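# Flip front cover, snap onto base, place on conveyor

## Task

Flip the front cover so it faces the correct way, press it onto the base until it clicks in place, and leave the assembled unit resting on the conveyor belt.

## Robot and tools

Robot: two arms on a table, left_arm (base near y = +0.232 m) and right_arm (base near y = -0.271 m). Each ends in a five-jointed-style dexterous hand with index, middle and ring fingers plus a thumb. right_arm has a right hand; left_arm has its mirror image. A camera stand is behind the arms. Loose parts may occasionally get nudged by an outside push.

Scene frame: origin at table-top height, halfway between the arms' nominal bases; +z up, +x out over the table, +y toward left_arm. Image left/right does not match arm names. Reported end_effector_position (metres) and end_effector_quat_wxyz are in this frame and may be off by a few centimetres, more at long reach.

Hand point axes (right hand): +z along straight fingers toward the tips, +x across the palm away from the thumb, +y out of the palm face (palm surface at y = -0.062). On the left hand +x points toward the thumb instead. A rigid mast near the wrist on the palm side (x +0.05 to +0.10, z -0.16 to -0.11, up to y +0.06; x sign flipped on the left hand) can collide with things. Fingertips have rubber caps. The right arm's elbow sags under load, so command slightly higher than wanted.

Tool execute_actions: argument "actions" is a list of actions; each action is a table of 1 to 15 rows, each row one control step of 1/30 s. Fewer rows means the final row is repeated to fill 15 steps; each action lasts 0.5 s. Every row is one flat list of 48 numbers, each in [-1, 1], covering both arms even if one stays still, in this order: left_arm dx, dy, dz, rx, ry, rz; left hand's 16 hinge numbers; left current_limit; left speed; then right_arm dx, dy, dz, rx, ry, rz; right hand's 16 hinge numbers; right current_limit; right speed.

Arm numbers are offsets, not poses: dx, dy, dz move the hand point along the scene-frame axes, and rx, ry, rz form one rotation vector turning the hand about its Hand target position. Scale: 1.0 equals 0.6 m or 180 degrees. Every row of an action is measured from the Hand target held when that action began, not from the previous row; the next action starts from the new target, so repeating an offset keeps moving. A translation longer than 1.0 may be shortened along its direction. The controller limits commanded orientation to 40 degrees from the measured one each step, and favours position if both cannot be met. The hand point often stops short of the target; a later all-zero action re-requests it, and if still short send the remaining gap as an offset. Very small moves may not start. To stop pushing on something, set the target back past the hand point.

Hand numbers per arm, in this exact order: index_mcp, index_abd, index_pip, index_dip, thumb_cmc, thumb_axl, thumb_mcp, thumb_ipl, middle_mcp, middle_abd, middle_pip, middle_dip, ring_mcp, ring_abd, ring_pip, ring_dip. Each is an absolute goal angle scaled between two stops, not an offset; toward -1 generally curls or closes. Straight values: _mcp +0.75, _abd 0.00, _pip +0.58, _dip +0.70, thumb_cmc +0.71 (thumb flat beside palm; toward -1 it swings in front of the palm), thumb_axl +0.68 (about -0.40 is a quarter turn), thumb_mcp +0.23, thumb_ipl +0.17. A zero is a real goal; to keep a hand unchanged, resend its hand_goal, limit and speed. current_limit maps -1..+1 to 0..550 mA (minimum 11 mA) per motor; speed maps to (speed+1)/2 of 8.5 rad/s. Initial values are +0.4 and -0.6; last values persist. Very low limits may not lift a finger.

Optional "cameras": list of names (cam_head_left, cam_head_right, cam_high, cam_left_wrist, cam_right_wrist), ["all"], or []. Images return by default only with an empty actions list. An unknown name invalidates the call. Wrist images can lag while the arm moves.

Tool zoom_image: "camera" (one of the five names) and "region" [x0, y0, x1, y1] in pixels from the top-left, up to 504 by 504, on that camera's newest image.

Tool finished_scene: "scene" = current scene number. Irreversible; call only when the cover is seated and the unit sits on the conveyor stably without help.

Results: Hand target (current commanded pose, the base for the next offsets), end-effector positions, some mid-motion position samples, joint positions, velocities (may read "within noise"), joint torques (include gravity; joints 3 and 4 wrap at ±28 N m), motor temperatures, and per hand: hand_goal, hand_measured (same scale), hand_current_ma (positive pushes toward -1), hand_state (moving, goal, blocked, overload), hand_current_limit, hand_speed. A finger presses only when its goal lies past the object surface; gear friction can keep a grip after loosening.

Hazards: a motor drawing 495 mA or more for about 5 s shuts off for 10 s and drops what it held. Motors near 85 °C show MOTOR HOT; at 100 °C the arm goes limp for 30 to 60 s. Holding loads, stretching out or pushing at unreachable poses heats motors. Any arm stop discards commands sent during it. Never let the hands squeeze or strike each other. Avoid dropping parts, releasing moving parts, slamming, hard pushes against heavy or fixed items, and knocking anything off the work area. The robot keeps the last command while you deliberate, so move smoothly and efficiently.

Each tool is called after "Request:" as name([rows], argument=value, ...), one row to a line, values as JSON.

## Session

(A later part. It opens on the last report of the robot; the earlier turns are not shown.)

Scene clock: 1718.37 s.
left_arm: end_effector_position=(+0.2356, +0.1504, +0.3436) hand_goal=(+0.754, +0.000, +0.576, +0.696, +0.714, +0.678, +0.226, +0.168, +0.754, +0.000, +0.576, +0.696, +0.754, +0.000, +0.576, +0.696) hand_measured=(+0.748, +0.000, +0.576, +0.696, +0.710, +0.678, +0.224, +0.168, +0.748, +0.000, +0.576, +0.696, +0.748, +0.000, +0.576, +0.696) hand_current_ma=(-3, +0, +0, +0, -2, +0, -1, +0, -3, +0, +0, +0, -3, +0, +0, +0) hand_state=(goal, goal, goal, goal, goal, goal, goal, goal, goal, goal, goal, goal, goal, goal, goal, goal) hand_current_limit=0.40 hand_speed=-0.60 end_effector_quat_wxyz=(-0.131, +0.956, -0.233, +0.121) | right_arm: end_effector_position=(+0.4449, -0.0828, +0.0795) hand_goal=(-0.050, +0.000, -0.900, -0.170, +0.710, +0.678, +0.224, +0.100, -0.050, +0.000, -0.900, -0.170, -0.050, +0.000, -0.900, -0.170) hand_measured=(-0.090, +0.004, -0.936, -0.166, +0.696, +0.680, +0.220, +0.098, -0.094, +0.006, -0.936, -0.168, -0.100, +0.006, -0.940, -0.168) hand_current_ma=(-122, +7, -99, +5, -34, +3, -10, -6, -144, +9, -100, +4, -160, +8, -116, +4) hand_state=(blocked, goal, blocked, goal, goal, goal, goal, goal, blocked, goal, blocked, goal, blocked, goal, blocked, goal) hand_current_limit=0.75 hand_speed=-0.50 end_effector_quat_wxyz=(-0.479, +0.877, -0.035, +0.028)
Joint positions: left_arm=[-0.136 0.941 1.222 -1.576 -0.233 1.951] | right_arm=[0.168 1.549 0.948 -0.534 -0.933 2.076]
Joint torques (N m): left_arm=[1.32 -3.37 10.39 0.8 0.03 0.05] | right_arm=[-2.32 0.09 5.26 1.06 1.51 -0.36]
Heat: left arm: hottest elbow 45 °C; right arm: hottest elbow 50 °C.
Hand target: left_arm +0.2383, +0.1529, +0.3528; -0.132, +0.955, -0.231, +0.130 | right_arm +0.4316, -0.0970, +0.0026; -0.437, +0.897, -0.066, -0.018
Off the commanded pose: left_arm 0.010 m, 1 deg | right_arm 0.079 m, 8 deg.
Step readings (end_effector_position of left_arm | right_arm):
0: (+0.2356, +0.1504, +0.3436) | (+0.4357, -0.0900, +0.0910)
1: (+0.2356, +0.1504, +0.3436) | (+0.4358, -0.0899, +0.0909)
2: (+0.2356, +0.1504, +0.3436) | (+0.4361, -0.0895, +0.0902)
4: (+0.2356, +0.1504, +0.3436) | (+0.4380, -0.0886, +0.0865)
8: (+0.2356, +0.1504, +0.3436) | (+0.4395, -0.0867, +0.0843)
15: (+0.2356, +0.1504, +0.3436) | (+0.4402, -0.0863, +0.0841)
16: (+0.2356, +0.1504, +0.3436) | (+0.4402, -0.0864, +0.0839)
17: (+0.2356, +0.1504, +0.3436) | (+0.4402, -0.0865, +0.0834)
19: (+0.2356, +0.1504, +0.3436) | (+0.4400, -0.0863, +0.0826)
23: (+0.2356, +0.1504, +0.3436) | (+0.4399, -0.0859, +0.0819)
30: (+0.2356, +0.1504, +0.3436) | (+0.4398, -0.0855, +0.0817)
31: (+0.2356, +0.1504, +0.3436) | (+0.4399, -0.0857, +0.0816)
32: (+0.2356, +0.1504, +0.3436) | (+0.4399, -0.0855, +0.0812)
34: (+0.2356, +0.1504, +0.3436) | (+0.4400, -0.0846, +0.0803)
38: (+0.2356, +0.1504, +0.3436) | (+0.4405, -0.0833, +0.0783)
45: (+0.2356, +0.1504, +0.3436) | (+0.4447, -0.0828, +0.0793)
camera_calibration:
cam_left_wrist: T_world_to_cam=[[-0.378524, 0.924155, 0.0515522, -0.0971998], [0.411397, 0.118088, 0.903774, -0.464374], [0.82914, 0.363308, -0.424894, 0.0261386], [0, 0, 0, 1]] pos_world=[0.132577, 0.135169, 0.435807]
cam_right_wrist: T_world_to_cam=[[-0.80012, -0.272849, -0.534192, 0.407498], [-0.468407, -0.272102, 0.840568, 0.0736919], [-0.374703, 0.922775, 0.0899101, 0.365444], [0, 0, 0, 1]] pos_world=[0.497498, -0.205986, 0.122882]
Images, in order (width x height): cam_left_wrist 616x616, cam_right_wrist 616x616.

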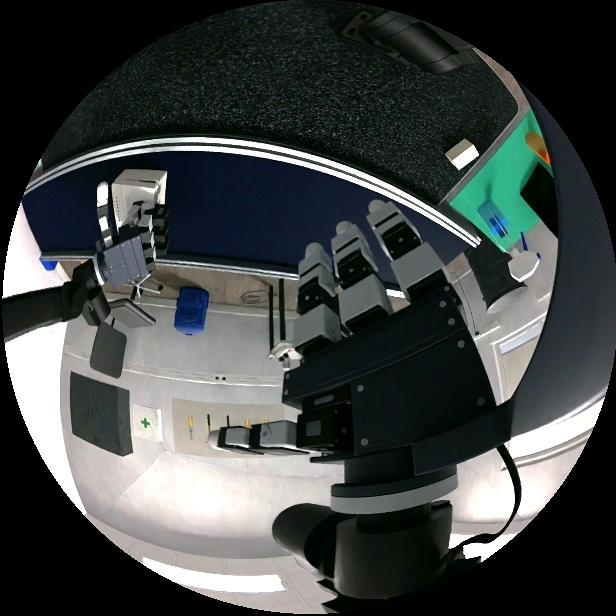

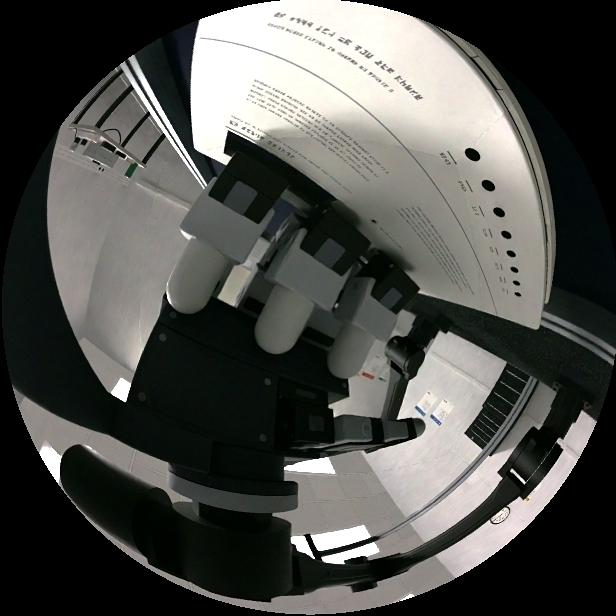

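Request:
execute_actions([
  [[0,0,0,0,0,0,0.754,0,0.576,0.696,0.714,0.678,0.226,0.168,0.754,0,0.576,0.696,0.754,0,0.576,0.696,0.4,-0.6,0.02,0,0.14,0.03,-0.03,0,-0.05,0,-0.9,-0.17,0.71,0.678,0.2247,0.1,-0.05,0,-0.9,-0.17,-0.05,0,-0.9,-0.17,0.75,-0.5]],
  [[0.06,-0.03,-0.08,0,0,0,0.754,0,0.576,0.696,0.714,0.678,0.226,0.168,0.754,0,0.576,0.696,0.754,0,0.576,0.696,0.4,-0.6,0.02,0.01,0.14,0,0,0,-0.05,0,-0.9,-0.17,0.71,0.678,0.2247,0.1,-0.05,0,-0.9,-0.17,-0.05,0,-0.9,-0.17,0.75,-0.5]],
  [[0.05,-0.03,-0.1,0,0,0,0.754,0,0.576,0.696,0.714,0.678,0.226,0.168,0.754,0,0.576,0.696,0.754,0,0.576,0.696,0.4,-0.6,0,-0.12,0.1,0,0,0,-0.05,0,-0.9,-0.17,0.71,0.678,0.2247,0.1,-0.05,0,-0.9,-0.17,-0.05,0,-0.9,-0.17,0.4,-0.5]],
], cameras=["cam_left_wrist","cam_head_right","cam_right_wrist"])

Request:
zoom_image(camera="cam_left_wrist", region=[80, 120, 220, 260])

Scene clock: 1753.60 s.
left_arm: end_effector_position=(+0.2983, +0.1212, +0.2414) hand_goal=(+0.754, +0.000, +0.576, +0.696, +0.714, +0.678, +0.226, +0.168, +0.754, +0.000, +0.576, +0.696, +0.754, +0.000, +0.576, +0.696) hand_measured=(+0.748, +0.000, +0.576, +0.696, +0.710, +0.678, +0.224, +0.168, +0.748, +0.000, +0.576, +0.696, +0.748, +0.000, +0.576, +0.696) hand_current_ma=(-3, +0, +0, +0, -2, +0, -1, +0, -3, +0, +0, +0, -3, +0, +0, +0) hand_state=(goal, goal, goal, goal, goal, goal, goal, goal, goal, goal, goal, goal, goal, goal, goal, goal) hand_current_limit=0.40 hand_speed=-0.60 end_effector_quat_wxyz=(-0.131, +0.957, -0.231, +0.119) | right_arm: end_effector_position=(+0.4379, -0.1658, +0.2165) hand_goal=(-0.050, +0.000, -0.900, -0.170, +0.710, +0.678, +0.224, +0.100, -0.050, +0.000, -0.900, -0.170, -0.050, +0.000, -0.900, -0.170) hand_measured=(-0.050, -0.002, -0.900, -0.166, +0.696, +0.680, +0.220, +0.098, -0.050, -0.002, -0.900, -0.168, -0.050, -0.004, -0.900, -0.168) hand_current_ma=(+0, -1, +0, +5, -34, +3, -10, -6, +1, -2, +0, +4, +1, -4, +0, +4) hand_state=(goal, goal, goal, goal, goal, goal, goal, goal, goal, goal, goal, goal, goal, goal, goal, goal) hand_current_limit=0.40 hand_speed=-0.50 end_effector_quat_wxyz=(-0.479, +0.875, -0.062, +0.009)
Joint positions: left_arm=[-0.204 1.092 1.048 -1.272 -0.252 1.879] | right_arm=[-0.031 1.425 1.217 -1.215 -0.993 1.798]
Joint torques (N m): left_arm=[-0.26 -5.25 9.51 1.37 -0.19 -0.14] | right_arm=[-1.55 -7.41 14.71 0.06 -0.97 -0.14]
Motor temperatures (°C): left_arm=[32 30 45 29 28 28] | right_arm=[28 34 47 25 38 26]
Heat: left arm: hottest elbow 45 °C; right arm: hottest elbow 47 °C.
Hand target: left_arm +0.3042, +0.1167, +0.2448; -0.132, +0.955, -0.231, +0.130 | right_arm +0.4556, -0.1630, +0.2306; -0.481, +0.875, -0.044, +0.021
Off the commanded pose: left_arm 0.008 m, 1 deg | right_arm 0.023 m, 2 deg.
Step readings (end_effector_position of left_arm | right_arm):
0: (+0.2356, +0.1504, +0.3436) | (+0.4449, -0.0828, +0.0795)
1: (+0.2356, +0.1504, +0.3436) | (+0.4450, -0.0827, +0.0798)
2: (+0.2356, +0.1504, +0.3436) | (+0.4450, -0.0826, +0.0808)
4: (+0.2356, +0.1504, +0.3436) | (+0.4442, -0.0839, +0.0821)
8: (+0.2356, +0.1504, +0.3436) | (+0.4425, -0.0895, +0.0851)
15: (+0.2356, +0.1504, +0.3436) | (+0.4411, -0.0927, +0.0854)
16: (+0.2357, +0.1504, +0.3436) | (+0.4408, -0.0928, +0.0858)
17: (+0.2375, +0.1502, +0.3426) | (+0.4387, -0.0934, +0.0875)
19: (+0.2451, +0.1490, +0.3381) | (+0.4304, -0.0951, +0.0951)
23: (+0.2583, +0.1429, +0.3171) | (+0.4298, -0.0949, +0.1257)
30: (+0.2684, +0.1388, +0.3018) | (+0.4435, -0.0924, +0.1599)
31: (+0.2689, +0.1387, +0.3015) | (+0.4420, -0.0929, +0.1599)
32: (+0.2721, +0.1377, +0.2993) | (+0.4383, -0.0950, +0.1609)
34: (+0.2799, +0.1347, +0.2905) | (+0.4291, -0.1070, +0.1662)
38: (+0.2874, +0.1257, +0.2587) | (+0.4289, -0.1441, +0.1879)
45: (+0.2970, +0.1214, +0.2411) | (+0.4400, -0.1649, +0.2184)
camera_calibration:
cam_left_wrist: T_world_to_cam=[[-0.382552, 0.922398, 0.0532633, -0.0402496], [0.414184, 0.119675, 0.902291, -0.394908], [0.825897, 0.367234, -0.427824, -0.0574009], [0, 0, 0, 1]] pos_world=[0.195574, 0.105466, 0.333909]
cam_right_wrist: T_world_to_cam=[[-0.837887, -0.246328, -0.487102, 0.463095], [-0.425839, -0.26328, 0.865647, -0.0899723], [-0.341477, 0.932741, 0.115703, 0.408695], [0, 0, 0, 1]] pos_world=[0.489268, -0.290821, 0.256172]
Images, in order (width x height): cam_head_right 504x504, cam_left_wrist 616x616, cam_right_wrist 616x616.

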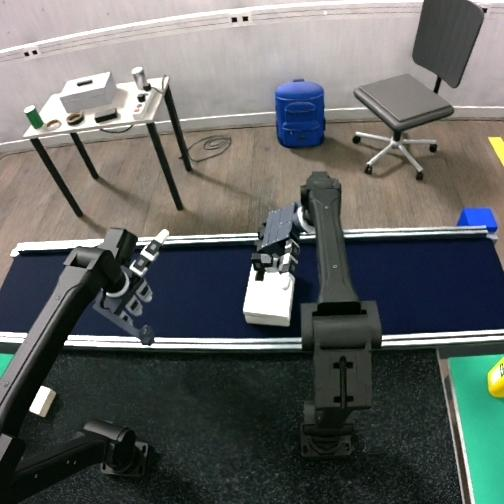

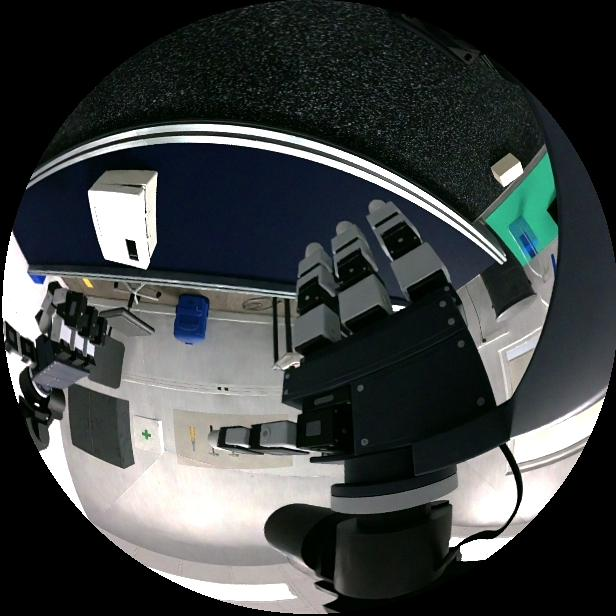

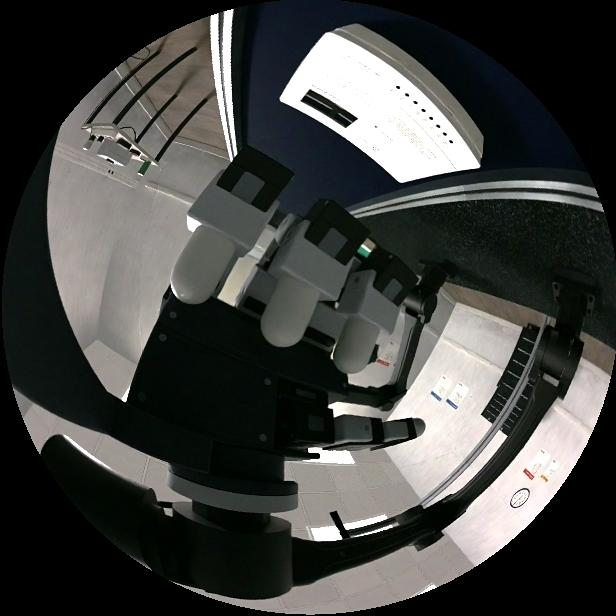

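Scaled by 3.600 from the camera's 616x616 image, which has a finer 880x880 frame.

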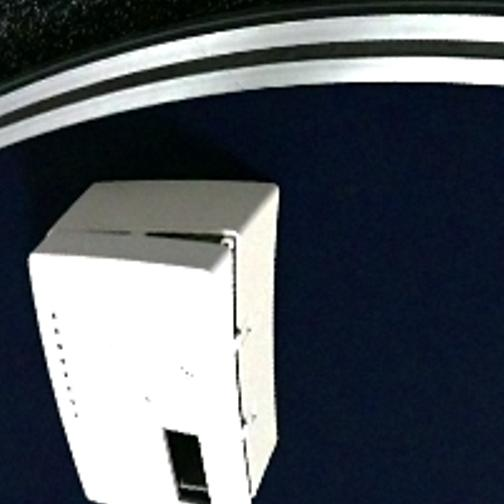

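Request:
zoom_image(camera="cam_left_wrist", region=[85, 160, 165, 230])

Request:
zoom_image(camera="cam_left_wrist", region=[120, 195, 180, 275])

Request:
zoom_image(camera="cam_right_wrist", region=[270, 10, 490, 190])

Scaled by 6.300 from the camera's 616x616 image, which has a finer 880x880 frame.

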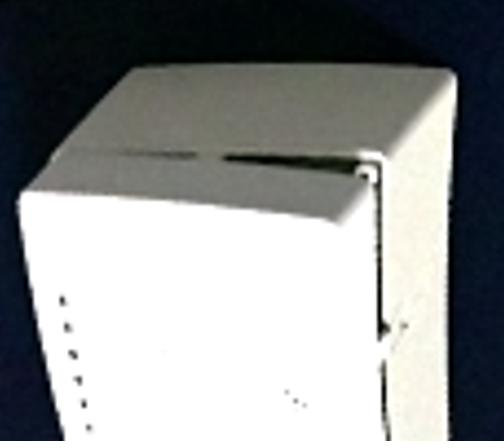

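Scaled by 6.300 from the camera's 616x616 image, which has a finer 880x880 frame.

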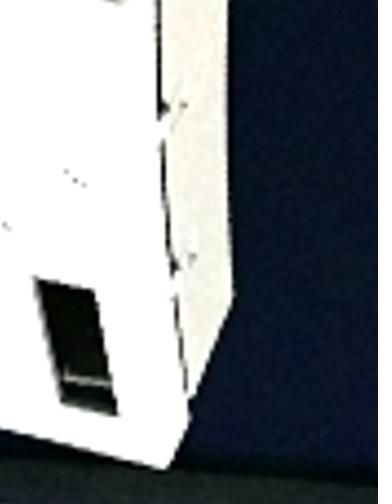

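Scaled by 2.291 from the camera's 616x616 image, which has a finer 880x880 frame.

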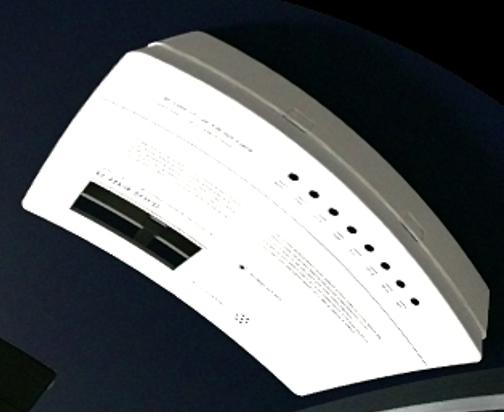

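Request:
execute_actions([
  [[-0.04,0.03,0.06,0,0,0,0.754,0,0.576,0.696,0.714,0.678,0.226,0.168,0.754,0,0.576,0.696,0.754,0,0.576,0.696,0.4,-0.6,-0.027,0.125,-0.1,0,0,0,-0.05,0,-0.9,-0.17,0.71,0.678,0.2247,0.1,-0.05,0,-0.9,-0.17,-0.05,0,-0.9,-0.17,0.75,-0.5]],
  [[0,0,0,0,0,0,0.754,0,0.576,0.696,0.714,0.678,0.226,0.168,0.754,0,0.576,0.696,0.754,0,0.576,0.696,0.4,-0.6,0,0,-0.1,0,0,0,-0.05,0,-0.9,-0.17,0.71,0.678,0.2247,0.1,-0.05,0,-0.9,-0.17,-0.05,0,-0.9,-0.17,0.75,-0.5]],
  [[0,0,0,0,0,0,0.754,0,0.576,0.696,0.714,0.678,0.226,0.168,0.754,0,0.576,0.696,0.754,0,0.576,0.696,0.4,-0.6,0,0,-0.055,0,0.01,0,-0.05,0,-0.9,-0.17,0.71,0.678,0.2247,0.1,-0.05,0,-0.9,-0.17,-0.05,0,-0.9,-0.17,0.75,-0.5]],
], cameras=["cam_left_wrist","cam_head_right"])

Request:
zoom_image(camera="cam_left_wrist", region=[70, 130, 200, 270])

Scene clock: 1778.17 s.
left_arm: end_effector_position=(+0.2719, +0.1329, +0.2610) hand_goal=(+0.754, +0.000, +0.576, +0.696, +0.714, +0.678, +0.226, +0.168, +0.754, +0.000, +0.576, +0.696, +0.754, +0.000, +0.576, +0.696) hand_measured=(+0.748, +0.000, +0.576, +0.696, +0.710, +0.678, +0.224, +0.168, +0.748, +0.000, +0.576, +0.696, +0.748, +0.000, +0.576, +0.696) hand_current_ma=(-3, +0, +0, +0, -2, +0, -1, +0, -3, +0, +0, +0, -3, +0, +0, +0) hand_state=(goal, goal, goal, goal, goal, goal, goal, goal, goal, goal, goal, goal, goal, goal, goal, goal) hand_current_limit=0.40 hand_speed=-0.60 end_effector_quat_wxyz=(-0.131, +0.956, -0.235, +0.115) | right_arm: end_effector_position=(+0.4423, -0.0847, +0.0889) hand_goal=(-0.050, +0.000, -0.900, -0.170, +0.710, +0.678, +0.224, +0.100, -0.050, +0.000, -0.900, -0.170, -0.050, +0.000, -0.900, -0.170) hand_measured=(-0.050, -0.002, -0.900, -0.166, +0.696, +0.680, +0.220, +0.098, -0.050, -0.002, -0.900, -0.168, -0.056, -0.002, -0.904, -0.168) hand_current_ma=(+1, -1, +0, +5, -32, +3, -9, -6, +1, -2, +0, +4, -11, -3, -6, +4) hand_state=(goal, goal, goal, goal, goal, goal, goal, goal, goal, goal, goal, goal, goal, goal, goal, goal) hand_current_limit=0.75 hand_speed=-0.50 end_effector_quat_wxyz=(-0.483, +0.875, -0.039, +0.015)
Joint positions: left_arm=[-0.182 1.02 1.052 -1.351 -0.246 1.906] | right_arm=[0.159 1.544 0.97 -0.595 -0.952 2.065]
Joint torques (N m): left_arm=[1.26 -4.6 12.68 0.4 0.01 0.05] | right_arm=[-2.61 -8.29 7.58 1.35 -0.75 0.1]
Heat: left arm: hottest elbow 43 °C; right arm: hottest elbow 49 °C.
Hand target: left_arm +0.2802, +0.1347, +0.2807; -0.132, +0.955, -0.231, +0.130 | right_arm +0.4394, -0.0880, +0.0775; -0.480, +0.875, -0.052, +0.007
Off the commanded pose: left_arm 0.022 m, 2 deg | right_arm 0.012 m, 2 deg.
Step readings (end_effector_position of left_arm | right_arm):
0: (+0.2983, +0.1212, +0.2414) | (+0.4379, -0.1659, +0.2165)
1: (+0.2983, +0.1212, +0.2414) | (+0.4381, -0.1651, +0.2165)
2: (+0.2976, +0.1214, +0.2417) | (+0.4409, -0.1629, +0.2161)
4: (+0.2920, +0.1226, +0.2431) | (+0.4507, -0.1486, +0.2120)
8: (+0.2786, +0.1284, +0.2526) | (+0.4442, -0.1077, +0.1917)
15: (+0.2728, +0.1327, +0.2611) | (+0.4398, -0.0843, +0.1792)
16: (+0.2726, +0.1328, +0.2611) | (+0.4414, -0.0846, +0.1788)
17: (+0.2724, +0.1327, +0.2611) | (+0.4434, -0.0845, +0.1768)
19: (+0.2721, +0.1329, +0.2610) | (+0.4450, -0.0846, +0.1664)
23: (+0.2719, +0.1329, +0.2610) | (+0.4375, -0.0863, +0.1359)
30: (+0.2719, +0.1329, +0.2610) | (+0.4388, -0.0859, +0.1173)
31: (+0.2719, +0.1329, +0.2610) | (+0.4397, -0.0856, +0.1175)
32: (+0.2719, +0.1329, +0.2610) | (+0.4408, -0.0854, +0.1172)
34: (+0.2719, +0.1329, +0.2610) | (+0.4441, -0.0849, +0.1139)
38: (+0.2719, +0.1329, +0.2610) | (+0.4441, -0.0852, +0.0989)
45: (+0.2719, +0.1329, +0.2610) | (+0.4422, -0.0848, +0.0888)
camera_calibration:
cam_left_wrist: T_world_to_cam=[[-0.377378, 0.924157, 0.0593342, -0.0653557], [0.422947, 0.115002, 0.898827, -0.403942], [0.823834, 0.364293, -0.434268, -0.0288727], [0, 0, 0, 1]] pos_world=[0.169968, 0.117371, 0.354414]
Images, in order (width x height): cam_head_right 504x504, cam_left_wrist 616x616.

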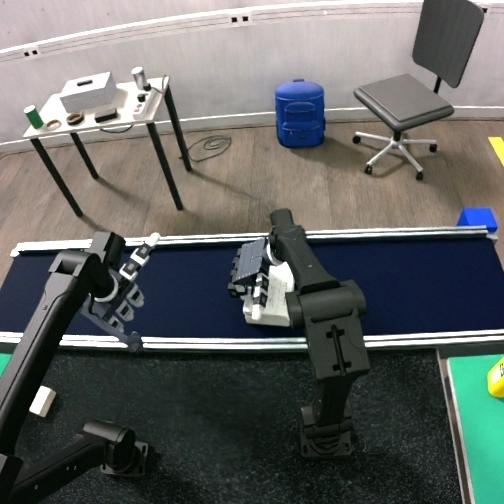

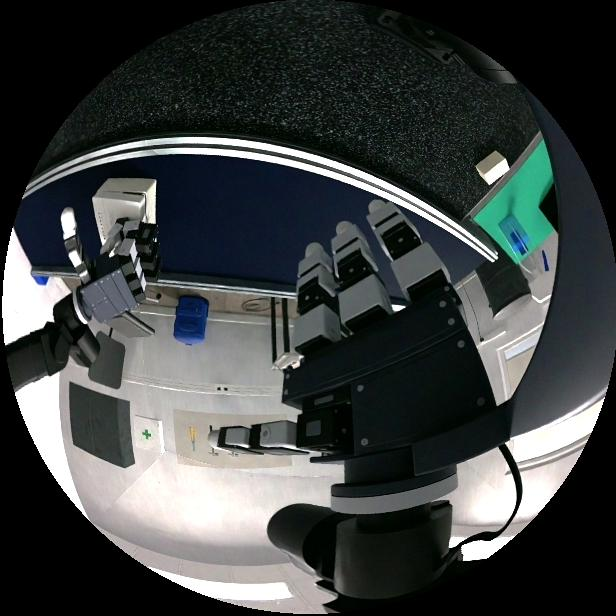

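Scaled by 3.600 from the camera's 616x616 image, which has a finer 880x880 frame.

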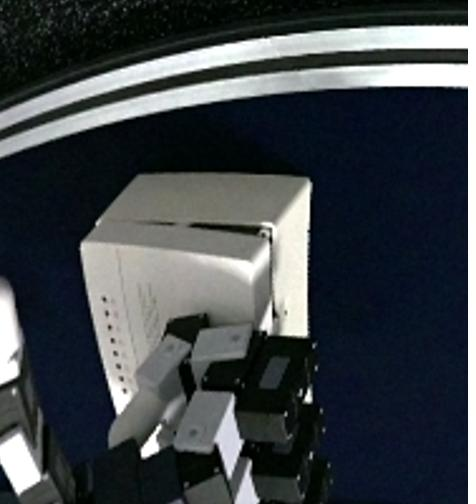

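Request:
execute_actions([
  [[0,0,0,0,0,0,0.754,0,0.576,0.696,0.714,0.678,0.226,0.168,0.754,0,0.576,0.696,0.754,0,0.576,0.696,0.4,-0.6,-0.02,-0.01,-0.07,-0.008,0.003,0,-0.05,0,-0.9,-0.17,0.71,0.678,0.2247,0.1,-0.05,0,-0.9,-0.17,-0.05,0,-0.9,-0.17,0.75,-0.5]],
  [[0,0,0,0,0,0,0.754,0,0.576,0.696,0.714,0.678,0.226,0.168,0.754,0,0.576,0.696,0.754,0,0.576,0.696,0.4,-0.6,-0.024,-0.012,-0.08,-0.012,0.008,0,-0.05,0,-0.9,-0.17,0.71,0.678,0.2247,0.1,-0.05,0,-0.9,-0.17,-0.05,0,-0.9,-0.17,0.75,-0.5]],
], cameras=["cam_left_wrist"])

Request:
zoom_image(camera="cam_left_wrist", region=[70, 130, 200, 270])

Scene clock: 1785.77 s.
left_arm: end_effector_position=(+0.2719, +0.1329, +0.2610) hand_goal=(+0.754, +0.000, +0.576, +0.696, +0.714, +0.678, +0.226, +0.168, +0.754, +0.000, +0.576, +0.696, +0.754, +0.000, +0.576, +0.696) hand_measured=(+0.748, +0.000, +0.576, +0.696, +0.710, +0.678, +0.224, +0.168, +0.748, +0.000, +0.576, +0.696, +0.748, +0.000, +0.576, +0.696) hand_current_ma=(-3, +0, +0, +0, -2, +0, -1, +0, -3, +0, +0, +0, -3, +0, +0, +0) hand_state=(goal, goal, goal, goal, goal, goal, goal, goal, goal, goal, goal, goal, goal, goal, goal, goal) hand_current_limit=0.40 hand_speed=-0.60 end_effector_quat_wxyz=(-0.131, +0.956, -0.235, +0.115) | right_arm: end_effector_position=(+0.4429, -0.0810, +0.0781) hand_goal=(-0.050, +0.000, -0.900, -0.170, +0.710, +0.678, +0.224, +0.100, -0.050, +0.000, -0.900, -0.170, -0.050, +0.000, -0.900, -0.170) hand_measured=(-0.082, +0.008, -0.960, -0.166, +0.696, +0.680, +0.220, +0.098, -0.088, +0.010, -0.932, -0.168, -0.084, +0.004, -0.920, -0.168) hand_current_ma=(-96, +14, -193, +5, -32, +3, -9, -6, -117, +17, -85, +4, -98, +6, -48, +4) hand_state=(blocked, goal, blocked, goal, goal, goal, goal, goal, blocked, goal, blocked, goal, blocked, goal, goal, goal) hand_current_limit=0.75 hand_speed=-0.50 end_effector_quat_wxyz=(-0.498, +0.865, -0.033, +0.043)
Joint positions: left_arm=[-0.182 1.02 1.052 -1.351 -0.246 1.906] | right_arm=[0.159 1.531 0.902 -0.443 -0.966 2.107]
Joint torques (N m): left_arm=[1.32 -4.54 12.7 0.4 0.01 0.05] | right_arm=[-2.37 -0.56 1.21 1.07 1.65 -0.76]
Heat: left arm: hottest elbow 44 °C; right arm: hottest elbow 49 °C.
Hand target: left_arm +0.2802, +0.1347, +0.2807; -0.132, +0.955, -0.231, +0.130 | right_arm +0.4129, -0.1011, -0.0125; -0.452, +0.890, -0.060, -0.007
Off the commanded pose: left_arm 0.022 m, 2 deg | right_arm 0.097 m, 9 deg.
Step readings (end_effector_position of left_arm | right_arm):
0: (+0.2719, +0.1329, +0.2610) | (+0.4424, -0.0847, +0.0889)
1: (+0.2719, +0.1329, +0.2610) | (+0.4424, -0.0847, +0.0887)
2: (+0.2719, +0.1329, +0.2610) | (+0.4428, -0.0847, +0.0876)
4: (+0.2719, +0.1329, +0.2610) | (+0.4431, -0.0842, +0.0843)
8: (+0.2719, +0.1329, +0.2610) | (+0.4433, -0.0830, +0.0829)
15: (+0.2719, +0.1329, +0.2610) | (+0.4435, -0.0825, +0.0828)
16: (+0.2719, +0.1329, +0.2610) | (+0.4432, -0.0826, +0.0823)
17: (+0.2719, +0.1329, +0.2610) | (+0.4429, -0.0825, +0.0815)
19: (+0.2719, +0.1329, +0.2610) | (+0.4429, -0.0820, +0.0805)
23: (+0.2719, +0.1329, +0.2610) | (+0.4430, -0.0814, +0.0792)
30: (+0.2719, +0.1329, +0.2610) | (+0.4429, -0.0810, +0.0781)
camera_calibration:
cam_left_wrist: T_world_to_cam=[[-0.377378, 0.924157, 0.0593342, -0.0653557], [0.422947, 0.115002, 0.898827, -0.403942], [0.823834, 0.364293, -0.434268, -0.0288727], [0, 0, 0, 1]] pos_world=[0.169968, 0.117371, 0.354414]
Images, in order (width x height): cam_left_wrist 616x616.

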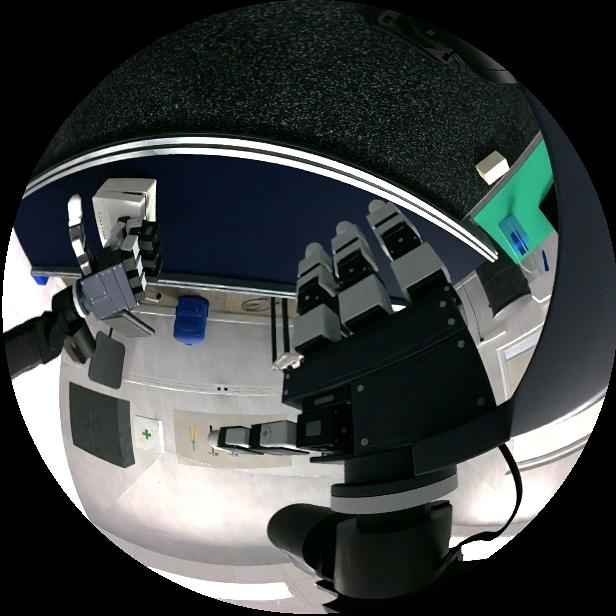

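Scaled by 3.600 from the camera's 616x616 image, which has a finer 880x880 frame.

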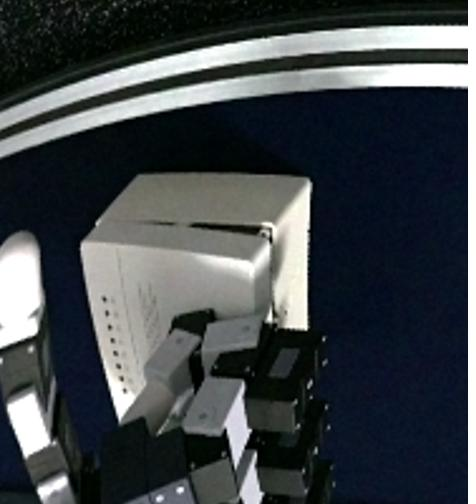

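Request:
execute_actions([
  [[0,0,0,0,0,0,0.754,0,0.576,0.696,0.714,0.678,0.226,0.168,0.754,0,0.576,0.696,0.754,0,0.576,0.696,0.4,-0.6,-0.012,-0.008,-0.08,-0.012,0.006,0,-0.05,0,-0.9,-0.17,0.71,0.678,0.2247,0.1,-0.05,0,-0.9,-0.17,-0.05,0,-0.9,-0.17,0.75,-0.5]],
  [[0,0,0,0,0,0,0.754,0,0.576,0.696,0.714,0.678,0.226,0.168,0.754,0,0.576,0.696,0.754,0,0.576,0.696,0.4,-0.6,-0.012,-0.008,-0.08,-0.012,0.006,0,-0.05,0,-0.9,-0.17,0.71,0.678,0.2247,0.1,-0.05,0,-0.9,-0.17,-0.05,0,-0.9,-0.17,0.75,-0.5]],
], cameras=["cam_left_wrist"])

Request:
zoom_image(camera="cam_left_wrist", region=[70, 130, 200, 270])

Scene clock: 1790.47 s.
left_arm: end_effector_position=(+0.2719, +0.1329, +0.2610) hand_goal=(+0.754, +0.000, +0.576, +0.696, +0.714, +0.678, +0.226, +0.168, +0.754, +0.000, +0.576, +0.696, +0.754, +0.000, +0.576, +0.696) hand_measured=(+0.748, +0.000, +0.576, +0.696, +0.710, +0.678, +0.224, +0.168, +0.748, +0.000, +0.576, +0.696, +0.748, +0.000, +0.576, +0.696) hand_current_ma=(-3, +0, +0, +0, -2, +0, -1, +0, -3, +0, +0, +0, -3, +0, +0, +0) hand_state=(goal, goal, goal, goal, goal, goal, goal, goal, goal, goal, goal, goal, goal, goal, goal, goal) hand_current_limit=0.40 hand_speed=-0.60 end_effector_quat_wxyz=(-0.131, +0.956, -0.235, +0.115) | right_arm: end_effector_position=(+0.4413, -0.0790, +0.0731) hand_goal=(-0.050, +0.000, -0.900, -0.170, +0.710, +0.678, +0.224, +0.100, -0.050, +0.000, -0.900, -0.170, -0.050, +0.000, -0.900, -0.170) hand_measured=(-0.112, +0.032, -0.960, -0.146, +0.696, +0.680, +0.220, +0.098, -0.098, +0.014, -0.932, -0.168, -0.072, +0.006, -0.912, -0.168) hand_current_ma=(-213, +71, -194, +63, -32, +3, -9, -6, -154, +26, -88, +4, -61, +8, -26, +4) hand_state=(blocked, blocked, blocked, blocked, goal, goal, goal, goal, blocked, goal, blocked, goal, blocked, goal, goal, goal) hand_current_limit=0.75 hand_speed=-0.50 end_effector_quat_wxyz=(-0.505, +0.861, -0.024, +0.054)
Joint positions: left_arm=[-0.182 1.02 1.052 -1.351 -0.246 1.906] | right_arm=[0.161 1.526 0.871 -0.384 -0.974 2.109]
Joint torques (N m): left_arm=[1.32 -4.6 12.68 0.39 0.01 0.05] | right_arm=[-2.02 7.06 -4.82 2.43 4.15 -1.29]
Heat: left arm: hottest elbow 44 °C; right arm: hottest elbow 49 °C.
Hand target: left_arm +0.2802, +0.1347, +0.2807; -0.132, +0.955, -0.231, +0.130 | right_arm +0.3985, -0.1108, -0.1085; -0.417, +0.906, -0.068, -0.021
Off the commanded pose: left_arm 0.022 m, 2 deg | right_arm 0.189 m, 15 deg.
Step readings (end_effector_position of left_arm | right_arm):
0: (+0.2719, +0.1329, +0.2610) | (+0.4429, -0.0810, +0.0781)
1: (+0.2719, +0.1329, +0.2610) | (+0.4427, -0.0810, +0.0777)
2: (+0.2719, +0.1329, +0.2610) | (+0.4409, -0.0814, +0.0760)
4: (+0.2719, +0.1329, +0.2610) | (+0.4408, -0.0811, +0.0751)
8: (+0.2719, +0.1329, +0.2610) | (+0.4409, -0.0807, +0.0748)
15: (+0.2719, +0.1329, +0.2610) | (+0.4409, -0.0806, +0.0747)
16: (+0.2719, +0.1329, +0.2610) | (+0.4408, -0.0806, +0.0745)
17: (+0.2719, +0.1329, +0.2610) | (+0.4408, -0.0806, +0.0741)
19: (+0.2719, +0.1329, +0.2610) | (+0.4408, -0.0804, +0.0737)
23: (+0.2719, +0.1329, +0.2610) | (+0.4409, -0.0799, +0.0734)
30: (+0.2719, +0.1329, +0.2610) | (+0.4413, -0.0790, +0.0733)
camera_calibration:
cam_left_wrist: T_world_to_cam=[[-0.377378, 0.924157, 0.0593342, -0.0653557], [0.422947, 0.115002, 0.898827, -0.403942], [0.823834, 0.364293, -0.434268, -0.0288727], [0, 0, 0, 1]] pos_world=[0.169968, 0.117371, 0.354414]
Images, in order (width x height): cam_left_wrist 616x616.

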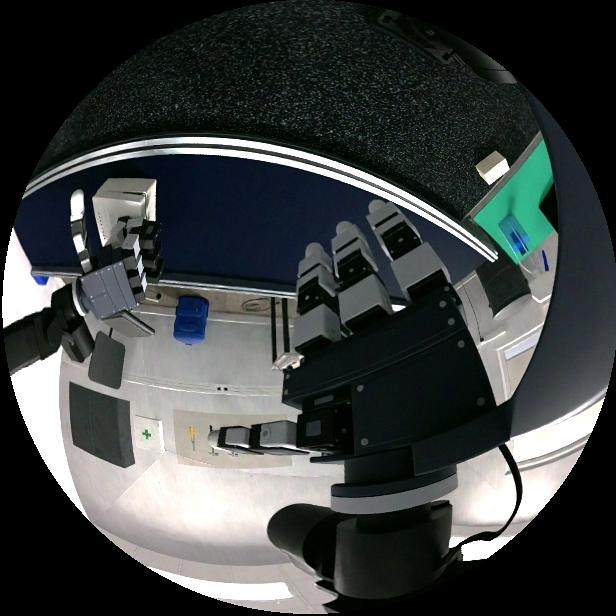

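Scaled by 3.600 from the camera's 616x616 image, which has a finer 880x880 frame.

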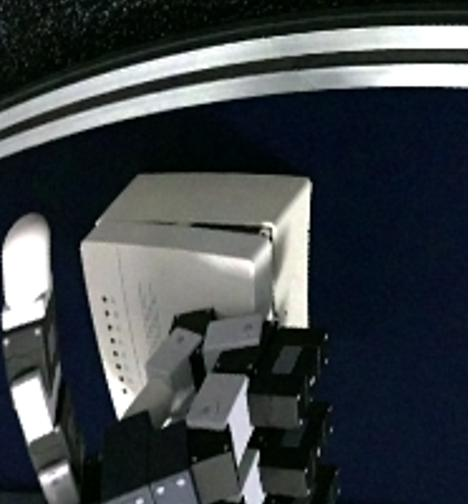

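Request:
zoom_image(camera="cam_left_wrist", region=[90, 170, 170, 230])

Scaled by 6.300 from the camera's 616x616 image, which has a finer 880x880 frame.

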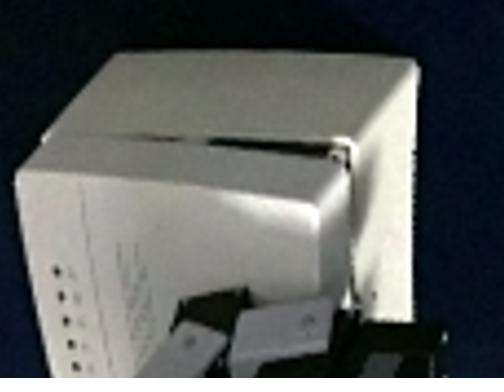

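Request:
execute_actions([
  [[0,0,0,0,0,0,0.754,0,0.576,0.696,0.714,0.678,0.226,0.168,0.754,0,0.576,0.696,0.754,0,0.576,0.696,0.4,-0.6,-0.012,-0.008,-0.08,-0.005,0.015,0,-0.05,0,-0.9,-0.17,0.71,0.678,0.2247,0.1,-0.05,0,-0.9,-0.17,-0.05,0,-0.9,-0.17,0.75,-0.5]],
  [[0,0,0,0,0,0,0.754,0,0.576,0.696,0.714,0.678,0.226,0.168,0.754,0,0.576,0.696,0.754,0,0.576,0.696,0.4,-0.6,-0.012,-0.008,-0.07,-0.005,0.006,0,-0.05,0,-0.9,-0.17,0.71,0.678,0.2247,0.1,-0.05,0,-0.9,-0.17,-0.05,0,-0.9,-0.17,0.75,-0.5]],
], cameras=["cam_left_wrist"])

Request:
zoom_image(camera="cam_left_wrist", region=[90, 170, 170, 230])

Scene clock: 1810.33 s.
left_arm: end_effector_position=(+0.2719, +0.1329, +0.2610) hand_goal=(+0.754, +0.000, +0.576, +0.696, +0.714, +0.678, +0.226, +0.168, +0.754, +0.000, +0.576, +0.696, +0.754, +0.000, +0.576, +0.696) hand_measured=(+0.748, +0.000, +0.576, +0.696, +0.710, +0.678, +0.224, +0.168, +0.748, +0.000, +0.576, +0.696, +0.748, +0.000, +0.576, +0.696) hand_current_ma=(-3, +0, +0, +0, -2, +0, -1, +0, -3, +0, +0, +0, -3, +0, +0, +0) hand_state=(goal, goal, goal, goal, goal, goal, goal, goal, goal, goal, goal, goal, goal, goal, goal, goal) hand_current_limit=0.40 hand_speed=-0.60 end_effector_quat_wxyz=(-0.131, +0.956, -0.235, +0.115) | right_arm: end_effector_position=(+0.4396, -0.0762, +0.0716) hand_goal=(-0.050, +0.000, -0.900, -0.170, +0.710, +0.678, +0.224, +0.100, -0.050, +0.000, -0.900, -0.170, -0.050, +0.000, -0.900, -0.170) hand_measured=(-0.118, +0.034, -0.960, -0.144, +0.696, +0.680, +0.220, +0.098, -0.098, +0.014, -0.932, -0.168, -0.062, +0.006, -0.904, -0.168) hand_current_ma=(-241, +81, -194, +65, -32, +3, -9, -6, -157, +26, -88, +4, -25, +8, -8, +4) hand_state=(blocked, blocked, blocked, blocked, goal, goal, goal, goal, blocked, goal, blocked, goal, goal, goal, goal, goal) hand_current_limit=0.75 hand_speed=-0.50 end_effector_quat_wxyz=(-0.517, +0.854, -0.015, +0.057)
Joint positions: left_arm=[-0.182 1.02 1.052 -1.351 -0.246 1.906] | right_arm=[0.158 1.526 0.853 -0.346 -1.003 2.109]
Joint torques (N m): left_arm=[1.32 -4.6 12.7 0.39 0.01 0.04] | right_arm=[-2.61 13.39 -9.99 2.45 5.47 -1.79]
Motor temperatures (°C): left_arm=[32 30 45 29 28 28] | right_arm=[28 34 47 26 61 28]
Heat: left arm: hottest elbow 45 °C; right arm: hottest wrist yaw 61 °C.
Hand target: left_arm +0.2802, +0.1347, +0.2807; -0.132, +0.955, -0.231, +0.130 | right_arm +0.3842, -0.1203, -0.1985; -0.400, +0.911, -0.082, -0.050
Off the commanded pose: left_arm 0.022 m, 2 deg | right_arm 0.279 m, 21 deg.
Step readings (end_effector_position of left_arm | right_arm):
0: (+0.2719, +0.1329, +0.2610) | (+0.4413, -0.0790, +0.0731)
1: (+0.2719, +0.1329, +0.2610) | (+0.4412, -0.0790, +0.0730)
2: (+0.2719, +0.1329, +0.2610) | (+0.4411, -0.0790, +0.0727)
4: (+0.2719, +0.1329, +0.2610) | (+0.4409, -0.0786, +0.0724)
8: (+0.2719, +0.1329, +0.2610) | (+0.4407, -0.0780, +0.0723)
15: (+0.2719, +0.1329, +0.2610) | (+0.4404, -0.0777, +0.0723)
16: (+0.2719, +0.1329, +0.2610) | (+0.4404, -0.0777, +0.0722)
17: (+0.2719, +0.1329, +0.2610) | (+0.4402, -0.0776, +0.0719)
19: (+0.2719, +0.1329, +0.2610) | (+0.4399, -0.0769, +0.0717)
23: (+0.2719, +0.1329, +0.2610) | (+0.4396, -0.0762, +0.0716)
30: (+0.2719, +0.1329, +0.2610) | (+0.4396, -0.0763, +0.0716)
camera_calibration:
cam_left_wrist: T_world_to_cam=[[-0.377378, 0.924157, 0.0593342, -0.0653557], [0.422947, 0.115002, 0.898827, -0.403942], [0.823834, 0.364293, -0.434268, -0.0288727], [0, 0, 0, 1]] pos_world=[0.169968, 0.117371, 0.354414]
Images, in order (width x height): cam_left_wrist 616x616.

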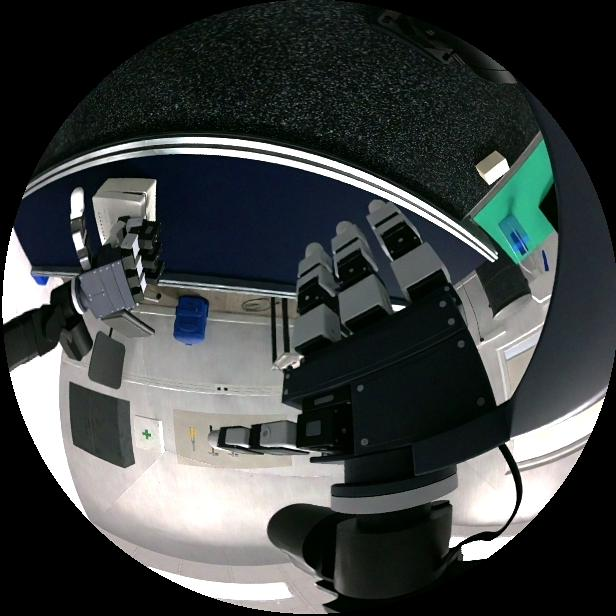

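Scaled by 6.300 from the camera's 616x616 image, which has a finer 880x880 frame.

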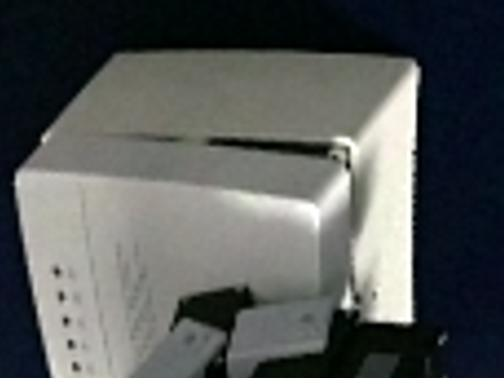

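Request:
execute_actions([
  [[0,0,0,0,0,0,0.754,0,0.576,0.696,0.714,0.678,0.226,0.168,0.754,0,0.576,0.696,0.754,0,0.576,0.696,0.4,-0.6,0.06,0.03,0.37,0.04,-0.048,0,-0.05,0,-0.9,-0.17,0.71,0.678,0.2247,0.1,-0.05,0,-0.9,-0.17,-0.05,0,-0.9,-0.17,0.75,-0.5]],
  [[0.02,0,0,0,0,0,0.754,0,0.576,0.696,0.714,0.678,0.226,0.168,0.754,0,0.576,0.696,0.754,0,0.576,0.696,0.4,-0.6,0.03,0.02,0.17,0,0,0,-0.05,0,-0.9,-0.17,0.71,0.678,0.2247,0.1,-0.05,0,-0.9,-0.17,-0.05,0,-0.9,-0.17,0.75,-0.5]],
  [[0.04,-0.04,-0.06,0,0,0,0.754,0,0.576,0.696,0.714,0.678,0.226,0.168,0.754,0,0.576,0.696,0.754,0,0.576,0.696,0.4,-0.6,0,-0.18,0.14,0,0,0,-0.05,0,-0.9,-0.17,0.71,0.678,0.2247,0.1,-0.05,0,-0.9,-0.17,-0.05,0,-0.9,-0.17,0.4,-0.5]],
], cameras=["all"])

Request:
zoom_image(camera="cam_left_wrist", region=[80, 160, 180, 290])

Request:
zoom_image(camera="cam_head_left", region=[235, 260, 305, 330])

Request:
zoom_image(camera="cam_head_right", region=[235, 260, 305, 330])

Scene clock: 1819.57 s.
left_arm: end_effector_position=(+0.3094, +0.1151, +0.2417) hand_goal=(+0.754, +0.000, +0.576, +0.696, +0.714, +0.678, +0.226, +0.168, +0.754, +0.000, +0.576, +0.696, +0.754, +0.000, +0.576, +0.696) hand_measured=(+0.748, +0.000, +0.576, +0.696, +0.710, +0.678, +0.224, +0.168, +0.748, +0.000, +0.576, +0.696, +0.748, +0.000, +0.576, +0.696) hand_current_ma=(-3, +0, +0, +0, -2, +0, -1, +0, -3, +0, +0, +0, -3, +0, +0, +0) hand_state=(goal, goal, goal, goal, goal, goal, goal, goal, goal, goal, goal, goal, goal, goal, goal, goal) hand_current_limit=0.40 hand_speed=-0.60 end_effector_quat_wxyz=(-0.131, +0.956, -0.232, +0.120) | right_arm: end_effector_position=(+0.4211, -0.1993, +0.1948) hand_goal=(-0.050, +0.000, -0.900, -0.170, +0.710, +0.678, +0.224, +0.100, -0.050, +0.000, -0.900, -0.170, -0.050, +0.000, -0.900, -0.170) hand_measured=(-0.048, +0.002, -0.900, -0.166, +0.696, +0.680, +0.220, +0.098, -0.048, +0.004, -0.900, -0.168, -0.048, +0.002, -0.900, -0.168) hand_current_ma=(+2, +3, +0, +5, -32, +3, -8, -6, +2, +4, +0, +4, +2, +1, +0, +3) hand_state=(goal, goal, goal, goal, goal, goal, goal, goal, goal, goal, goal, goal, goal, goal, goal, goal) hand_current_limit=0.40 hand_speed=-0.50 end_effector_quat_wxyz=(-0.460, +0.885, -0.069, +0.005)
Joint positions: left_arm=[-0.216 1.124 1.072 -1.263 -0.255 1.868] | right_arm=[-0.096 1.42 1.166 -1.277 -0.956 1.688]
Joint torques (N m): left_arm=[-0.15 -5.48 9.68 1.35 -0.2 -0.14] | right_arm=[-1.67 -7.53 14.13 -0.12 -0.92 -0.16]
Motor temperatures (°C): left_arm=[31 30 45 29 28 28] | right_arm=[28 35 48 26 71 29]
Heat: left arm: hottest elbow 45 °C; right arm: hottest wrist yaw 71 °C.
Hand target: left_arm +0.3162, +0.1107, +0.2446; -0.132, +0.955, -0.231, +0.130 | right_arm +0.4383, -0.1984, +0.2096; -0.461, +0.886, -0.049, +0.014
Off the commanded pose: left_arm 0.009 m, 1 deg | right_arm 0.023 m, 3 deg.
Step readings (end_effector_position of left_arm | right_arm):
0: (+0.2719, +0.1329, +0.2610) | (+0.4396, -0.0764, +0.0716)
1: (+0.2719, +0.1329, +0.2610) | (+0.4395, -0.0761, +0.0721)
2: (+0.2719, +0.1329, +0.2610) | (+0.4394, -0.0763, +0.0738)
4: (+0.2719, +0.1329, +0.2610) | (+0.4415, -0.0797, +0.0765)
8: (+0.2719, +0.1329, +0.2610) | (+0.4426, -0.0806, +0.0805)
15: (+0.2719, +0.1329, +0.2610) | (+0.4422, -0.0822, +0.0807)
16: (+0.2719, +0.1330, +0.2610) | (+0.4422, -0.0824, +0.0814)
17: (+0.2721, +0.1332, +0.2613) | (+0.4412, -0.0843, +0.0822)
19: (+0.2732, +0.1333, +0.2624) | (+0.4351, -0.0903, +0.0852)
23: (+0.2774, +0.1336, +0.2652) | (+0.4178, -0.0958, +0.0918)
30: (+0.2785, +0.1335, +0.2642) | (+0.4192, -0.0957, +0.1049)
31: (+0.2786, +0.1335, +0.2640) | (+0.4193, -0.0963, +0.1063)
32: (+0.2801, +0.1332, +0.2635) | (+0.4167, -0.0993, +0.1092)
34: (+0.2877, +0.1308, +0.2610) | (+0.4077, -0.1155, +0.1215)
38: (+0.3024, +0.1204, +0.2493) | (+0.4083, -0.1666, +0.1606)
45: (+0.3087, +0.1152, +0.2416) | (+0.4230, -0.1978, +0.2061)
camera_calibration:
cam_left_wrist: T_world_to_cam=[[-0.381309, 0.922984, 0.0520043, -0.0304501], [0.412406, 0.11949, 0.90313, -0.39878], [0.82736, 0.365819, -0.426207, -0.064818], [0, 0, 0, 1]] pos_world=[0.206476, 0.0994668, 0.334107]
cam_right_wrist: T_world_to_cam=[[-0.848592, -0.259531, -0.461016, 0.427077], [-0.411627, -0.223526, 0.883515, -0.0886705], [-0.332348, 0.93951, 0.0828528, 0.440463], [0, 0, 0, 1]] pos_world=[0.472302, -0.3228, 0.238737]

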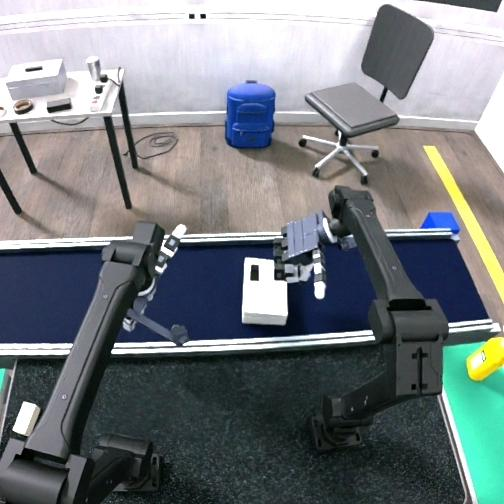

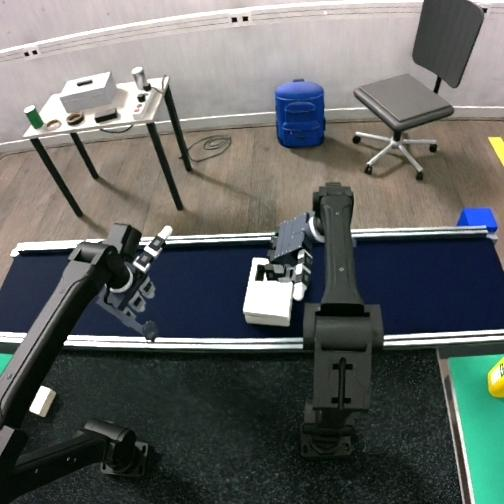

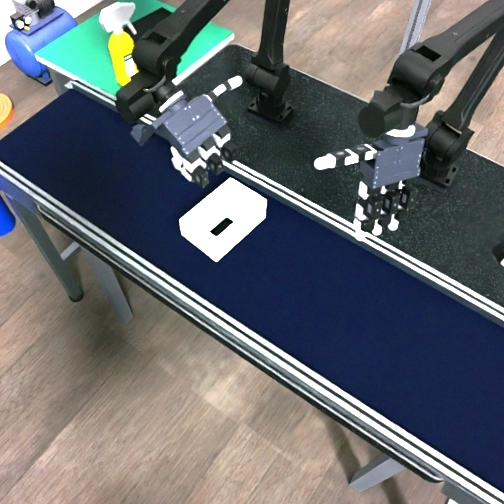

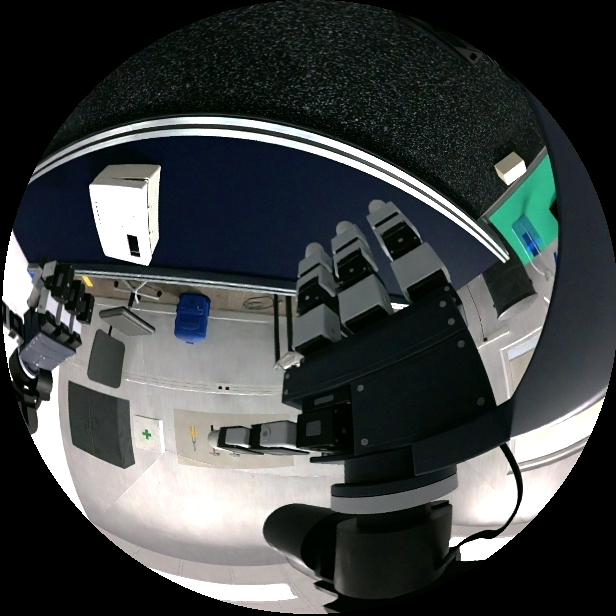

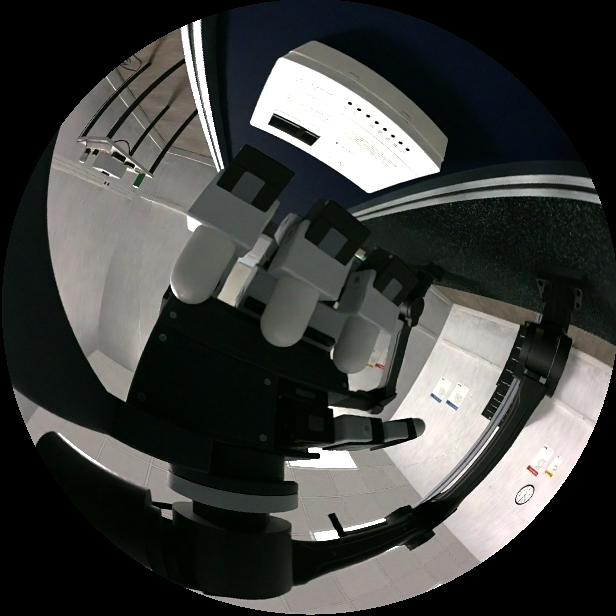

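Scaled by 3.877 from the camera's 616x616 image, which has a finer 880x880 frame.

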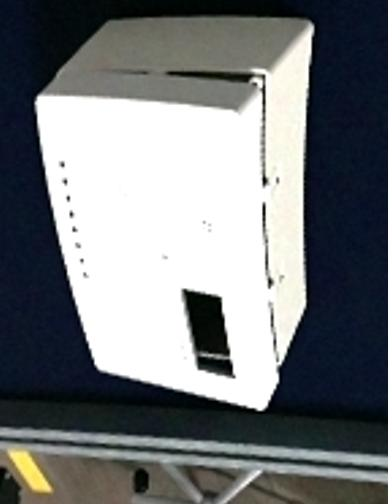

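Scaled by 7.200.

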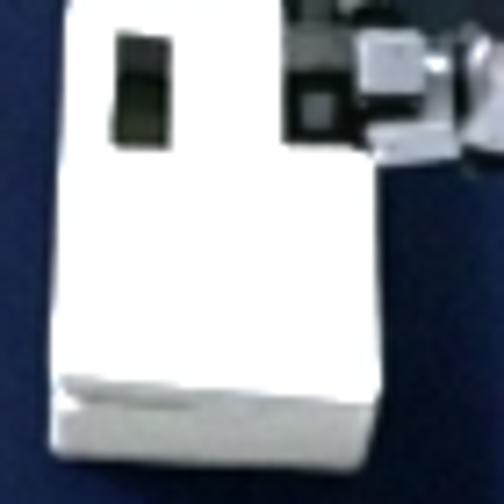

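Scaled by 7.200.

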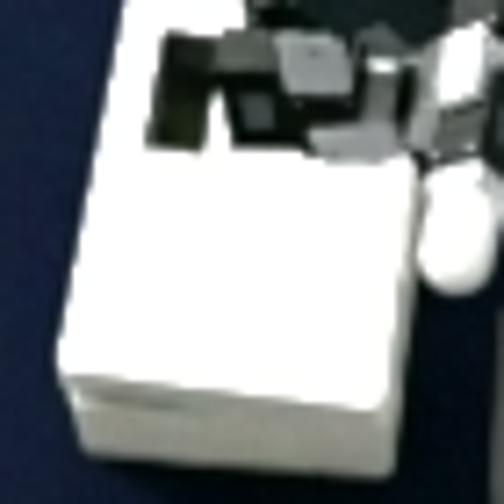

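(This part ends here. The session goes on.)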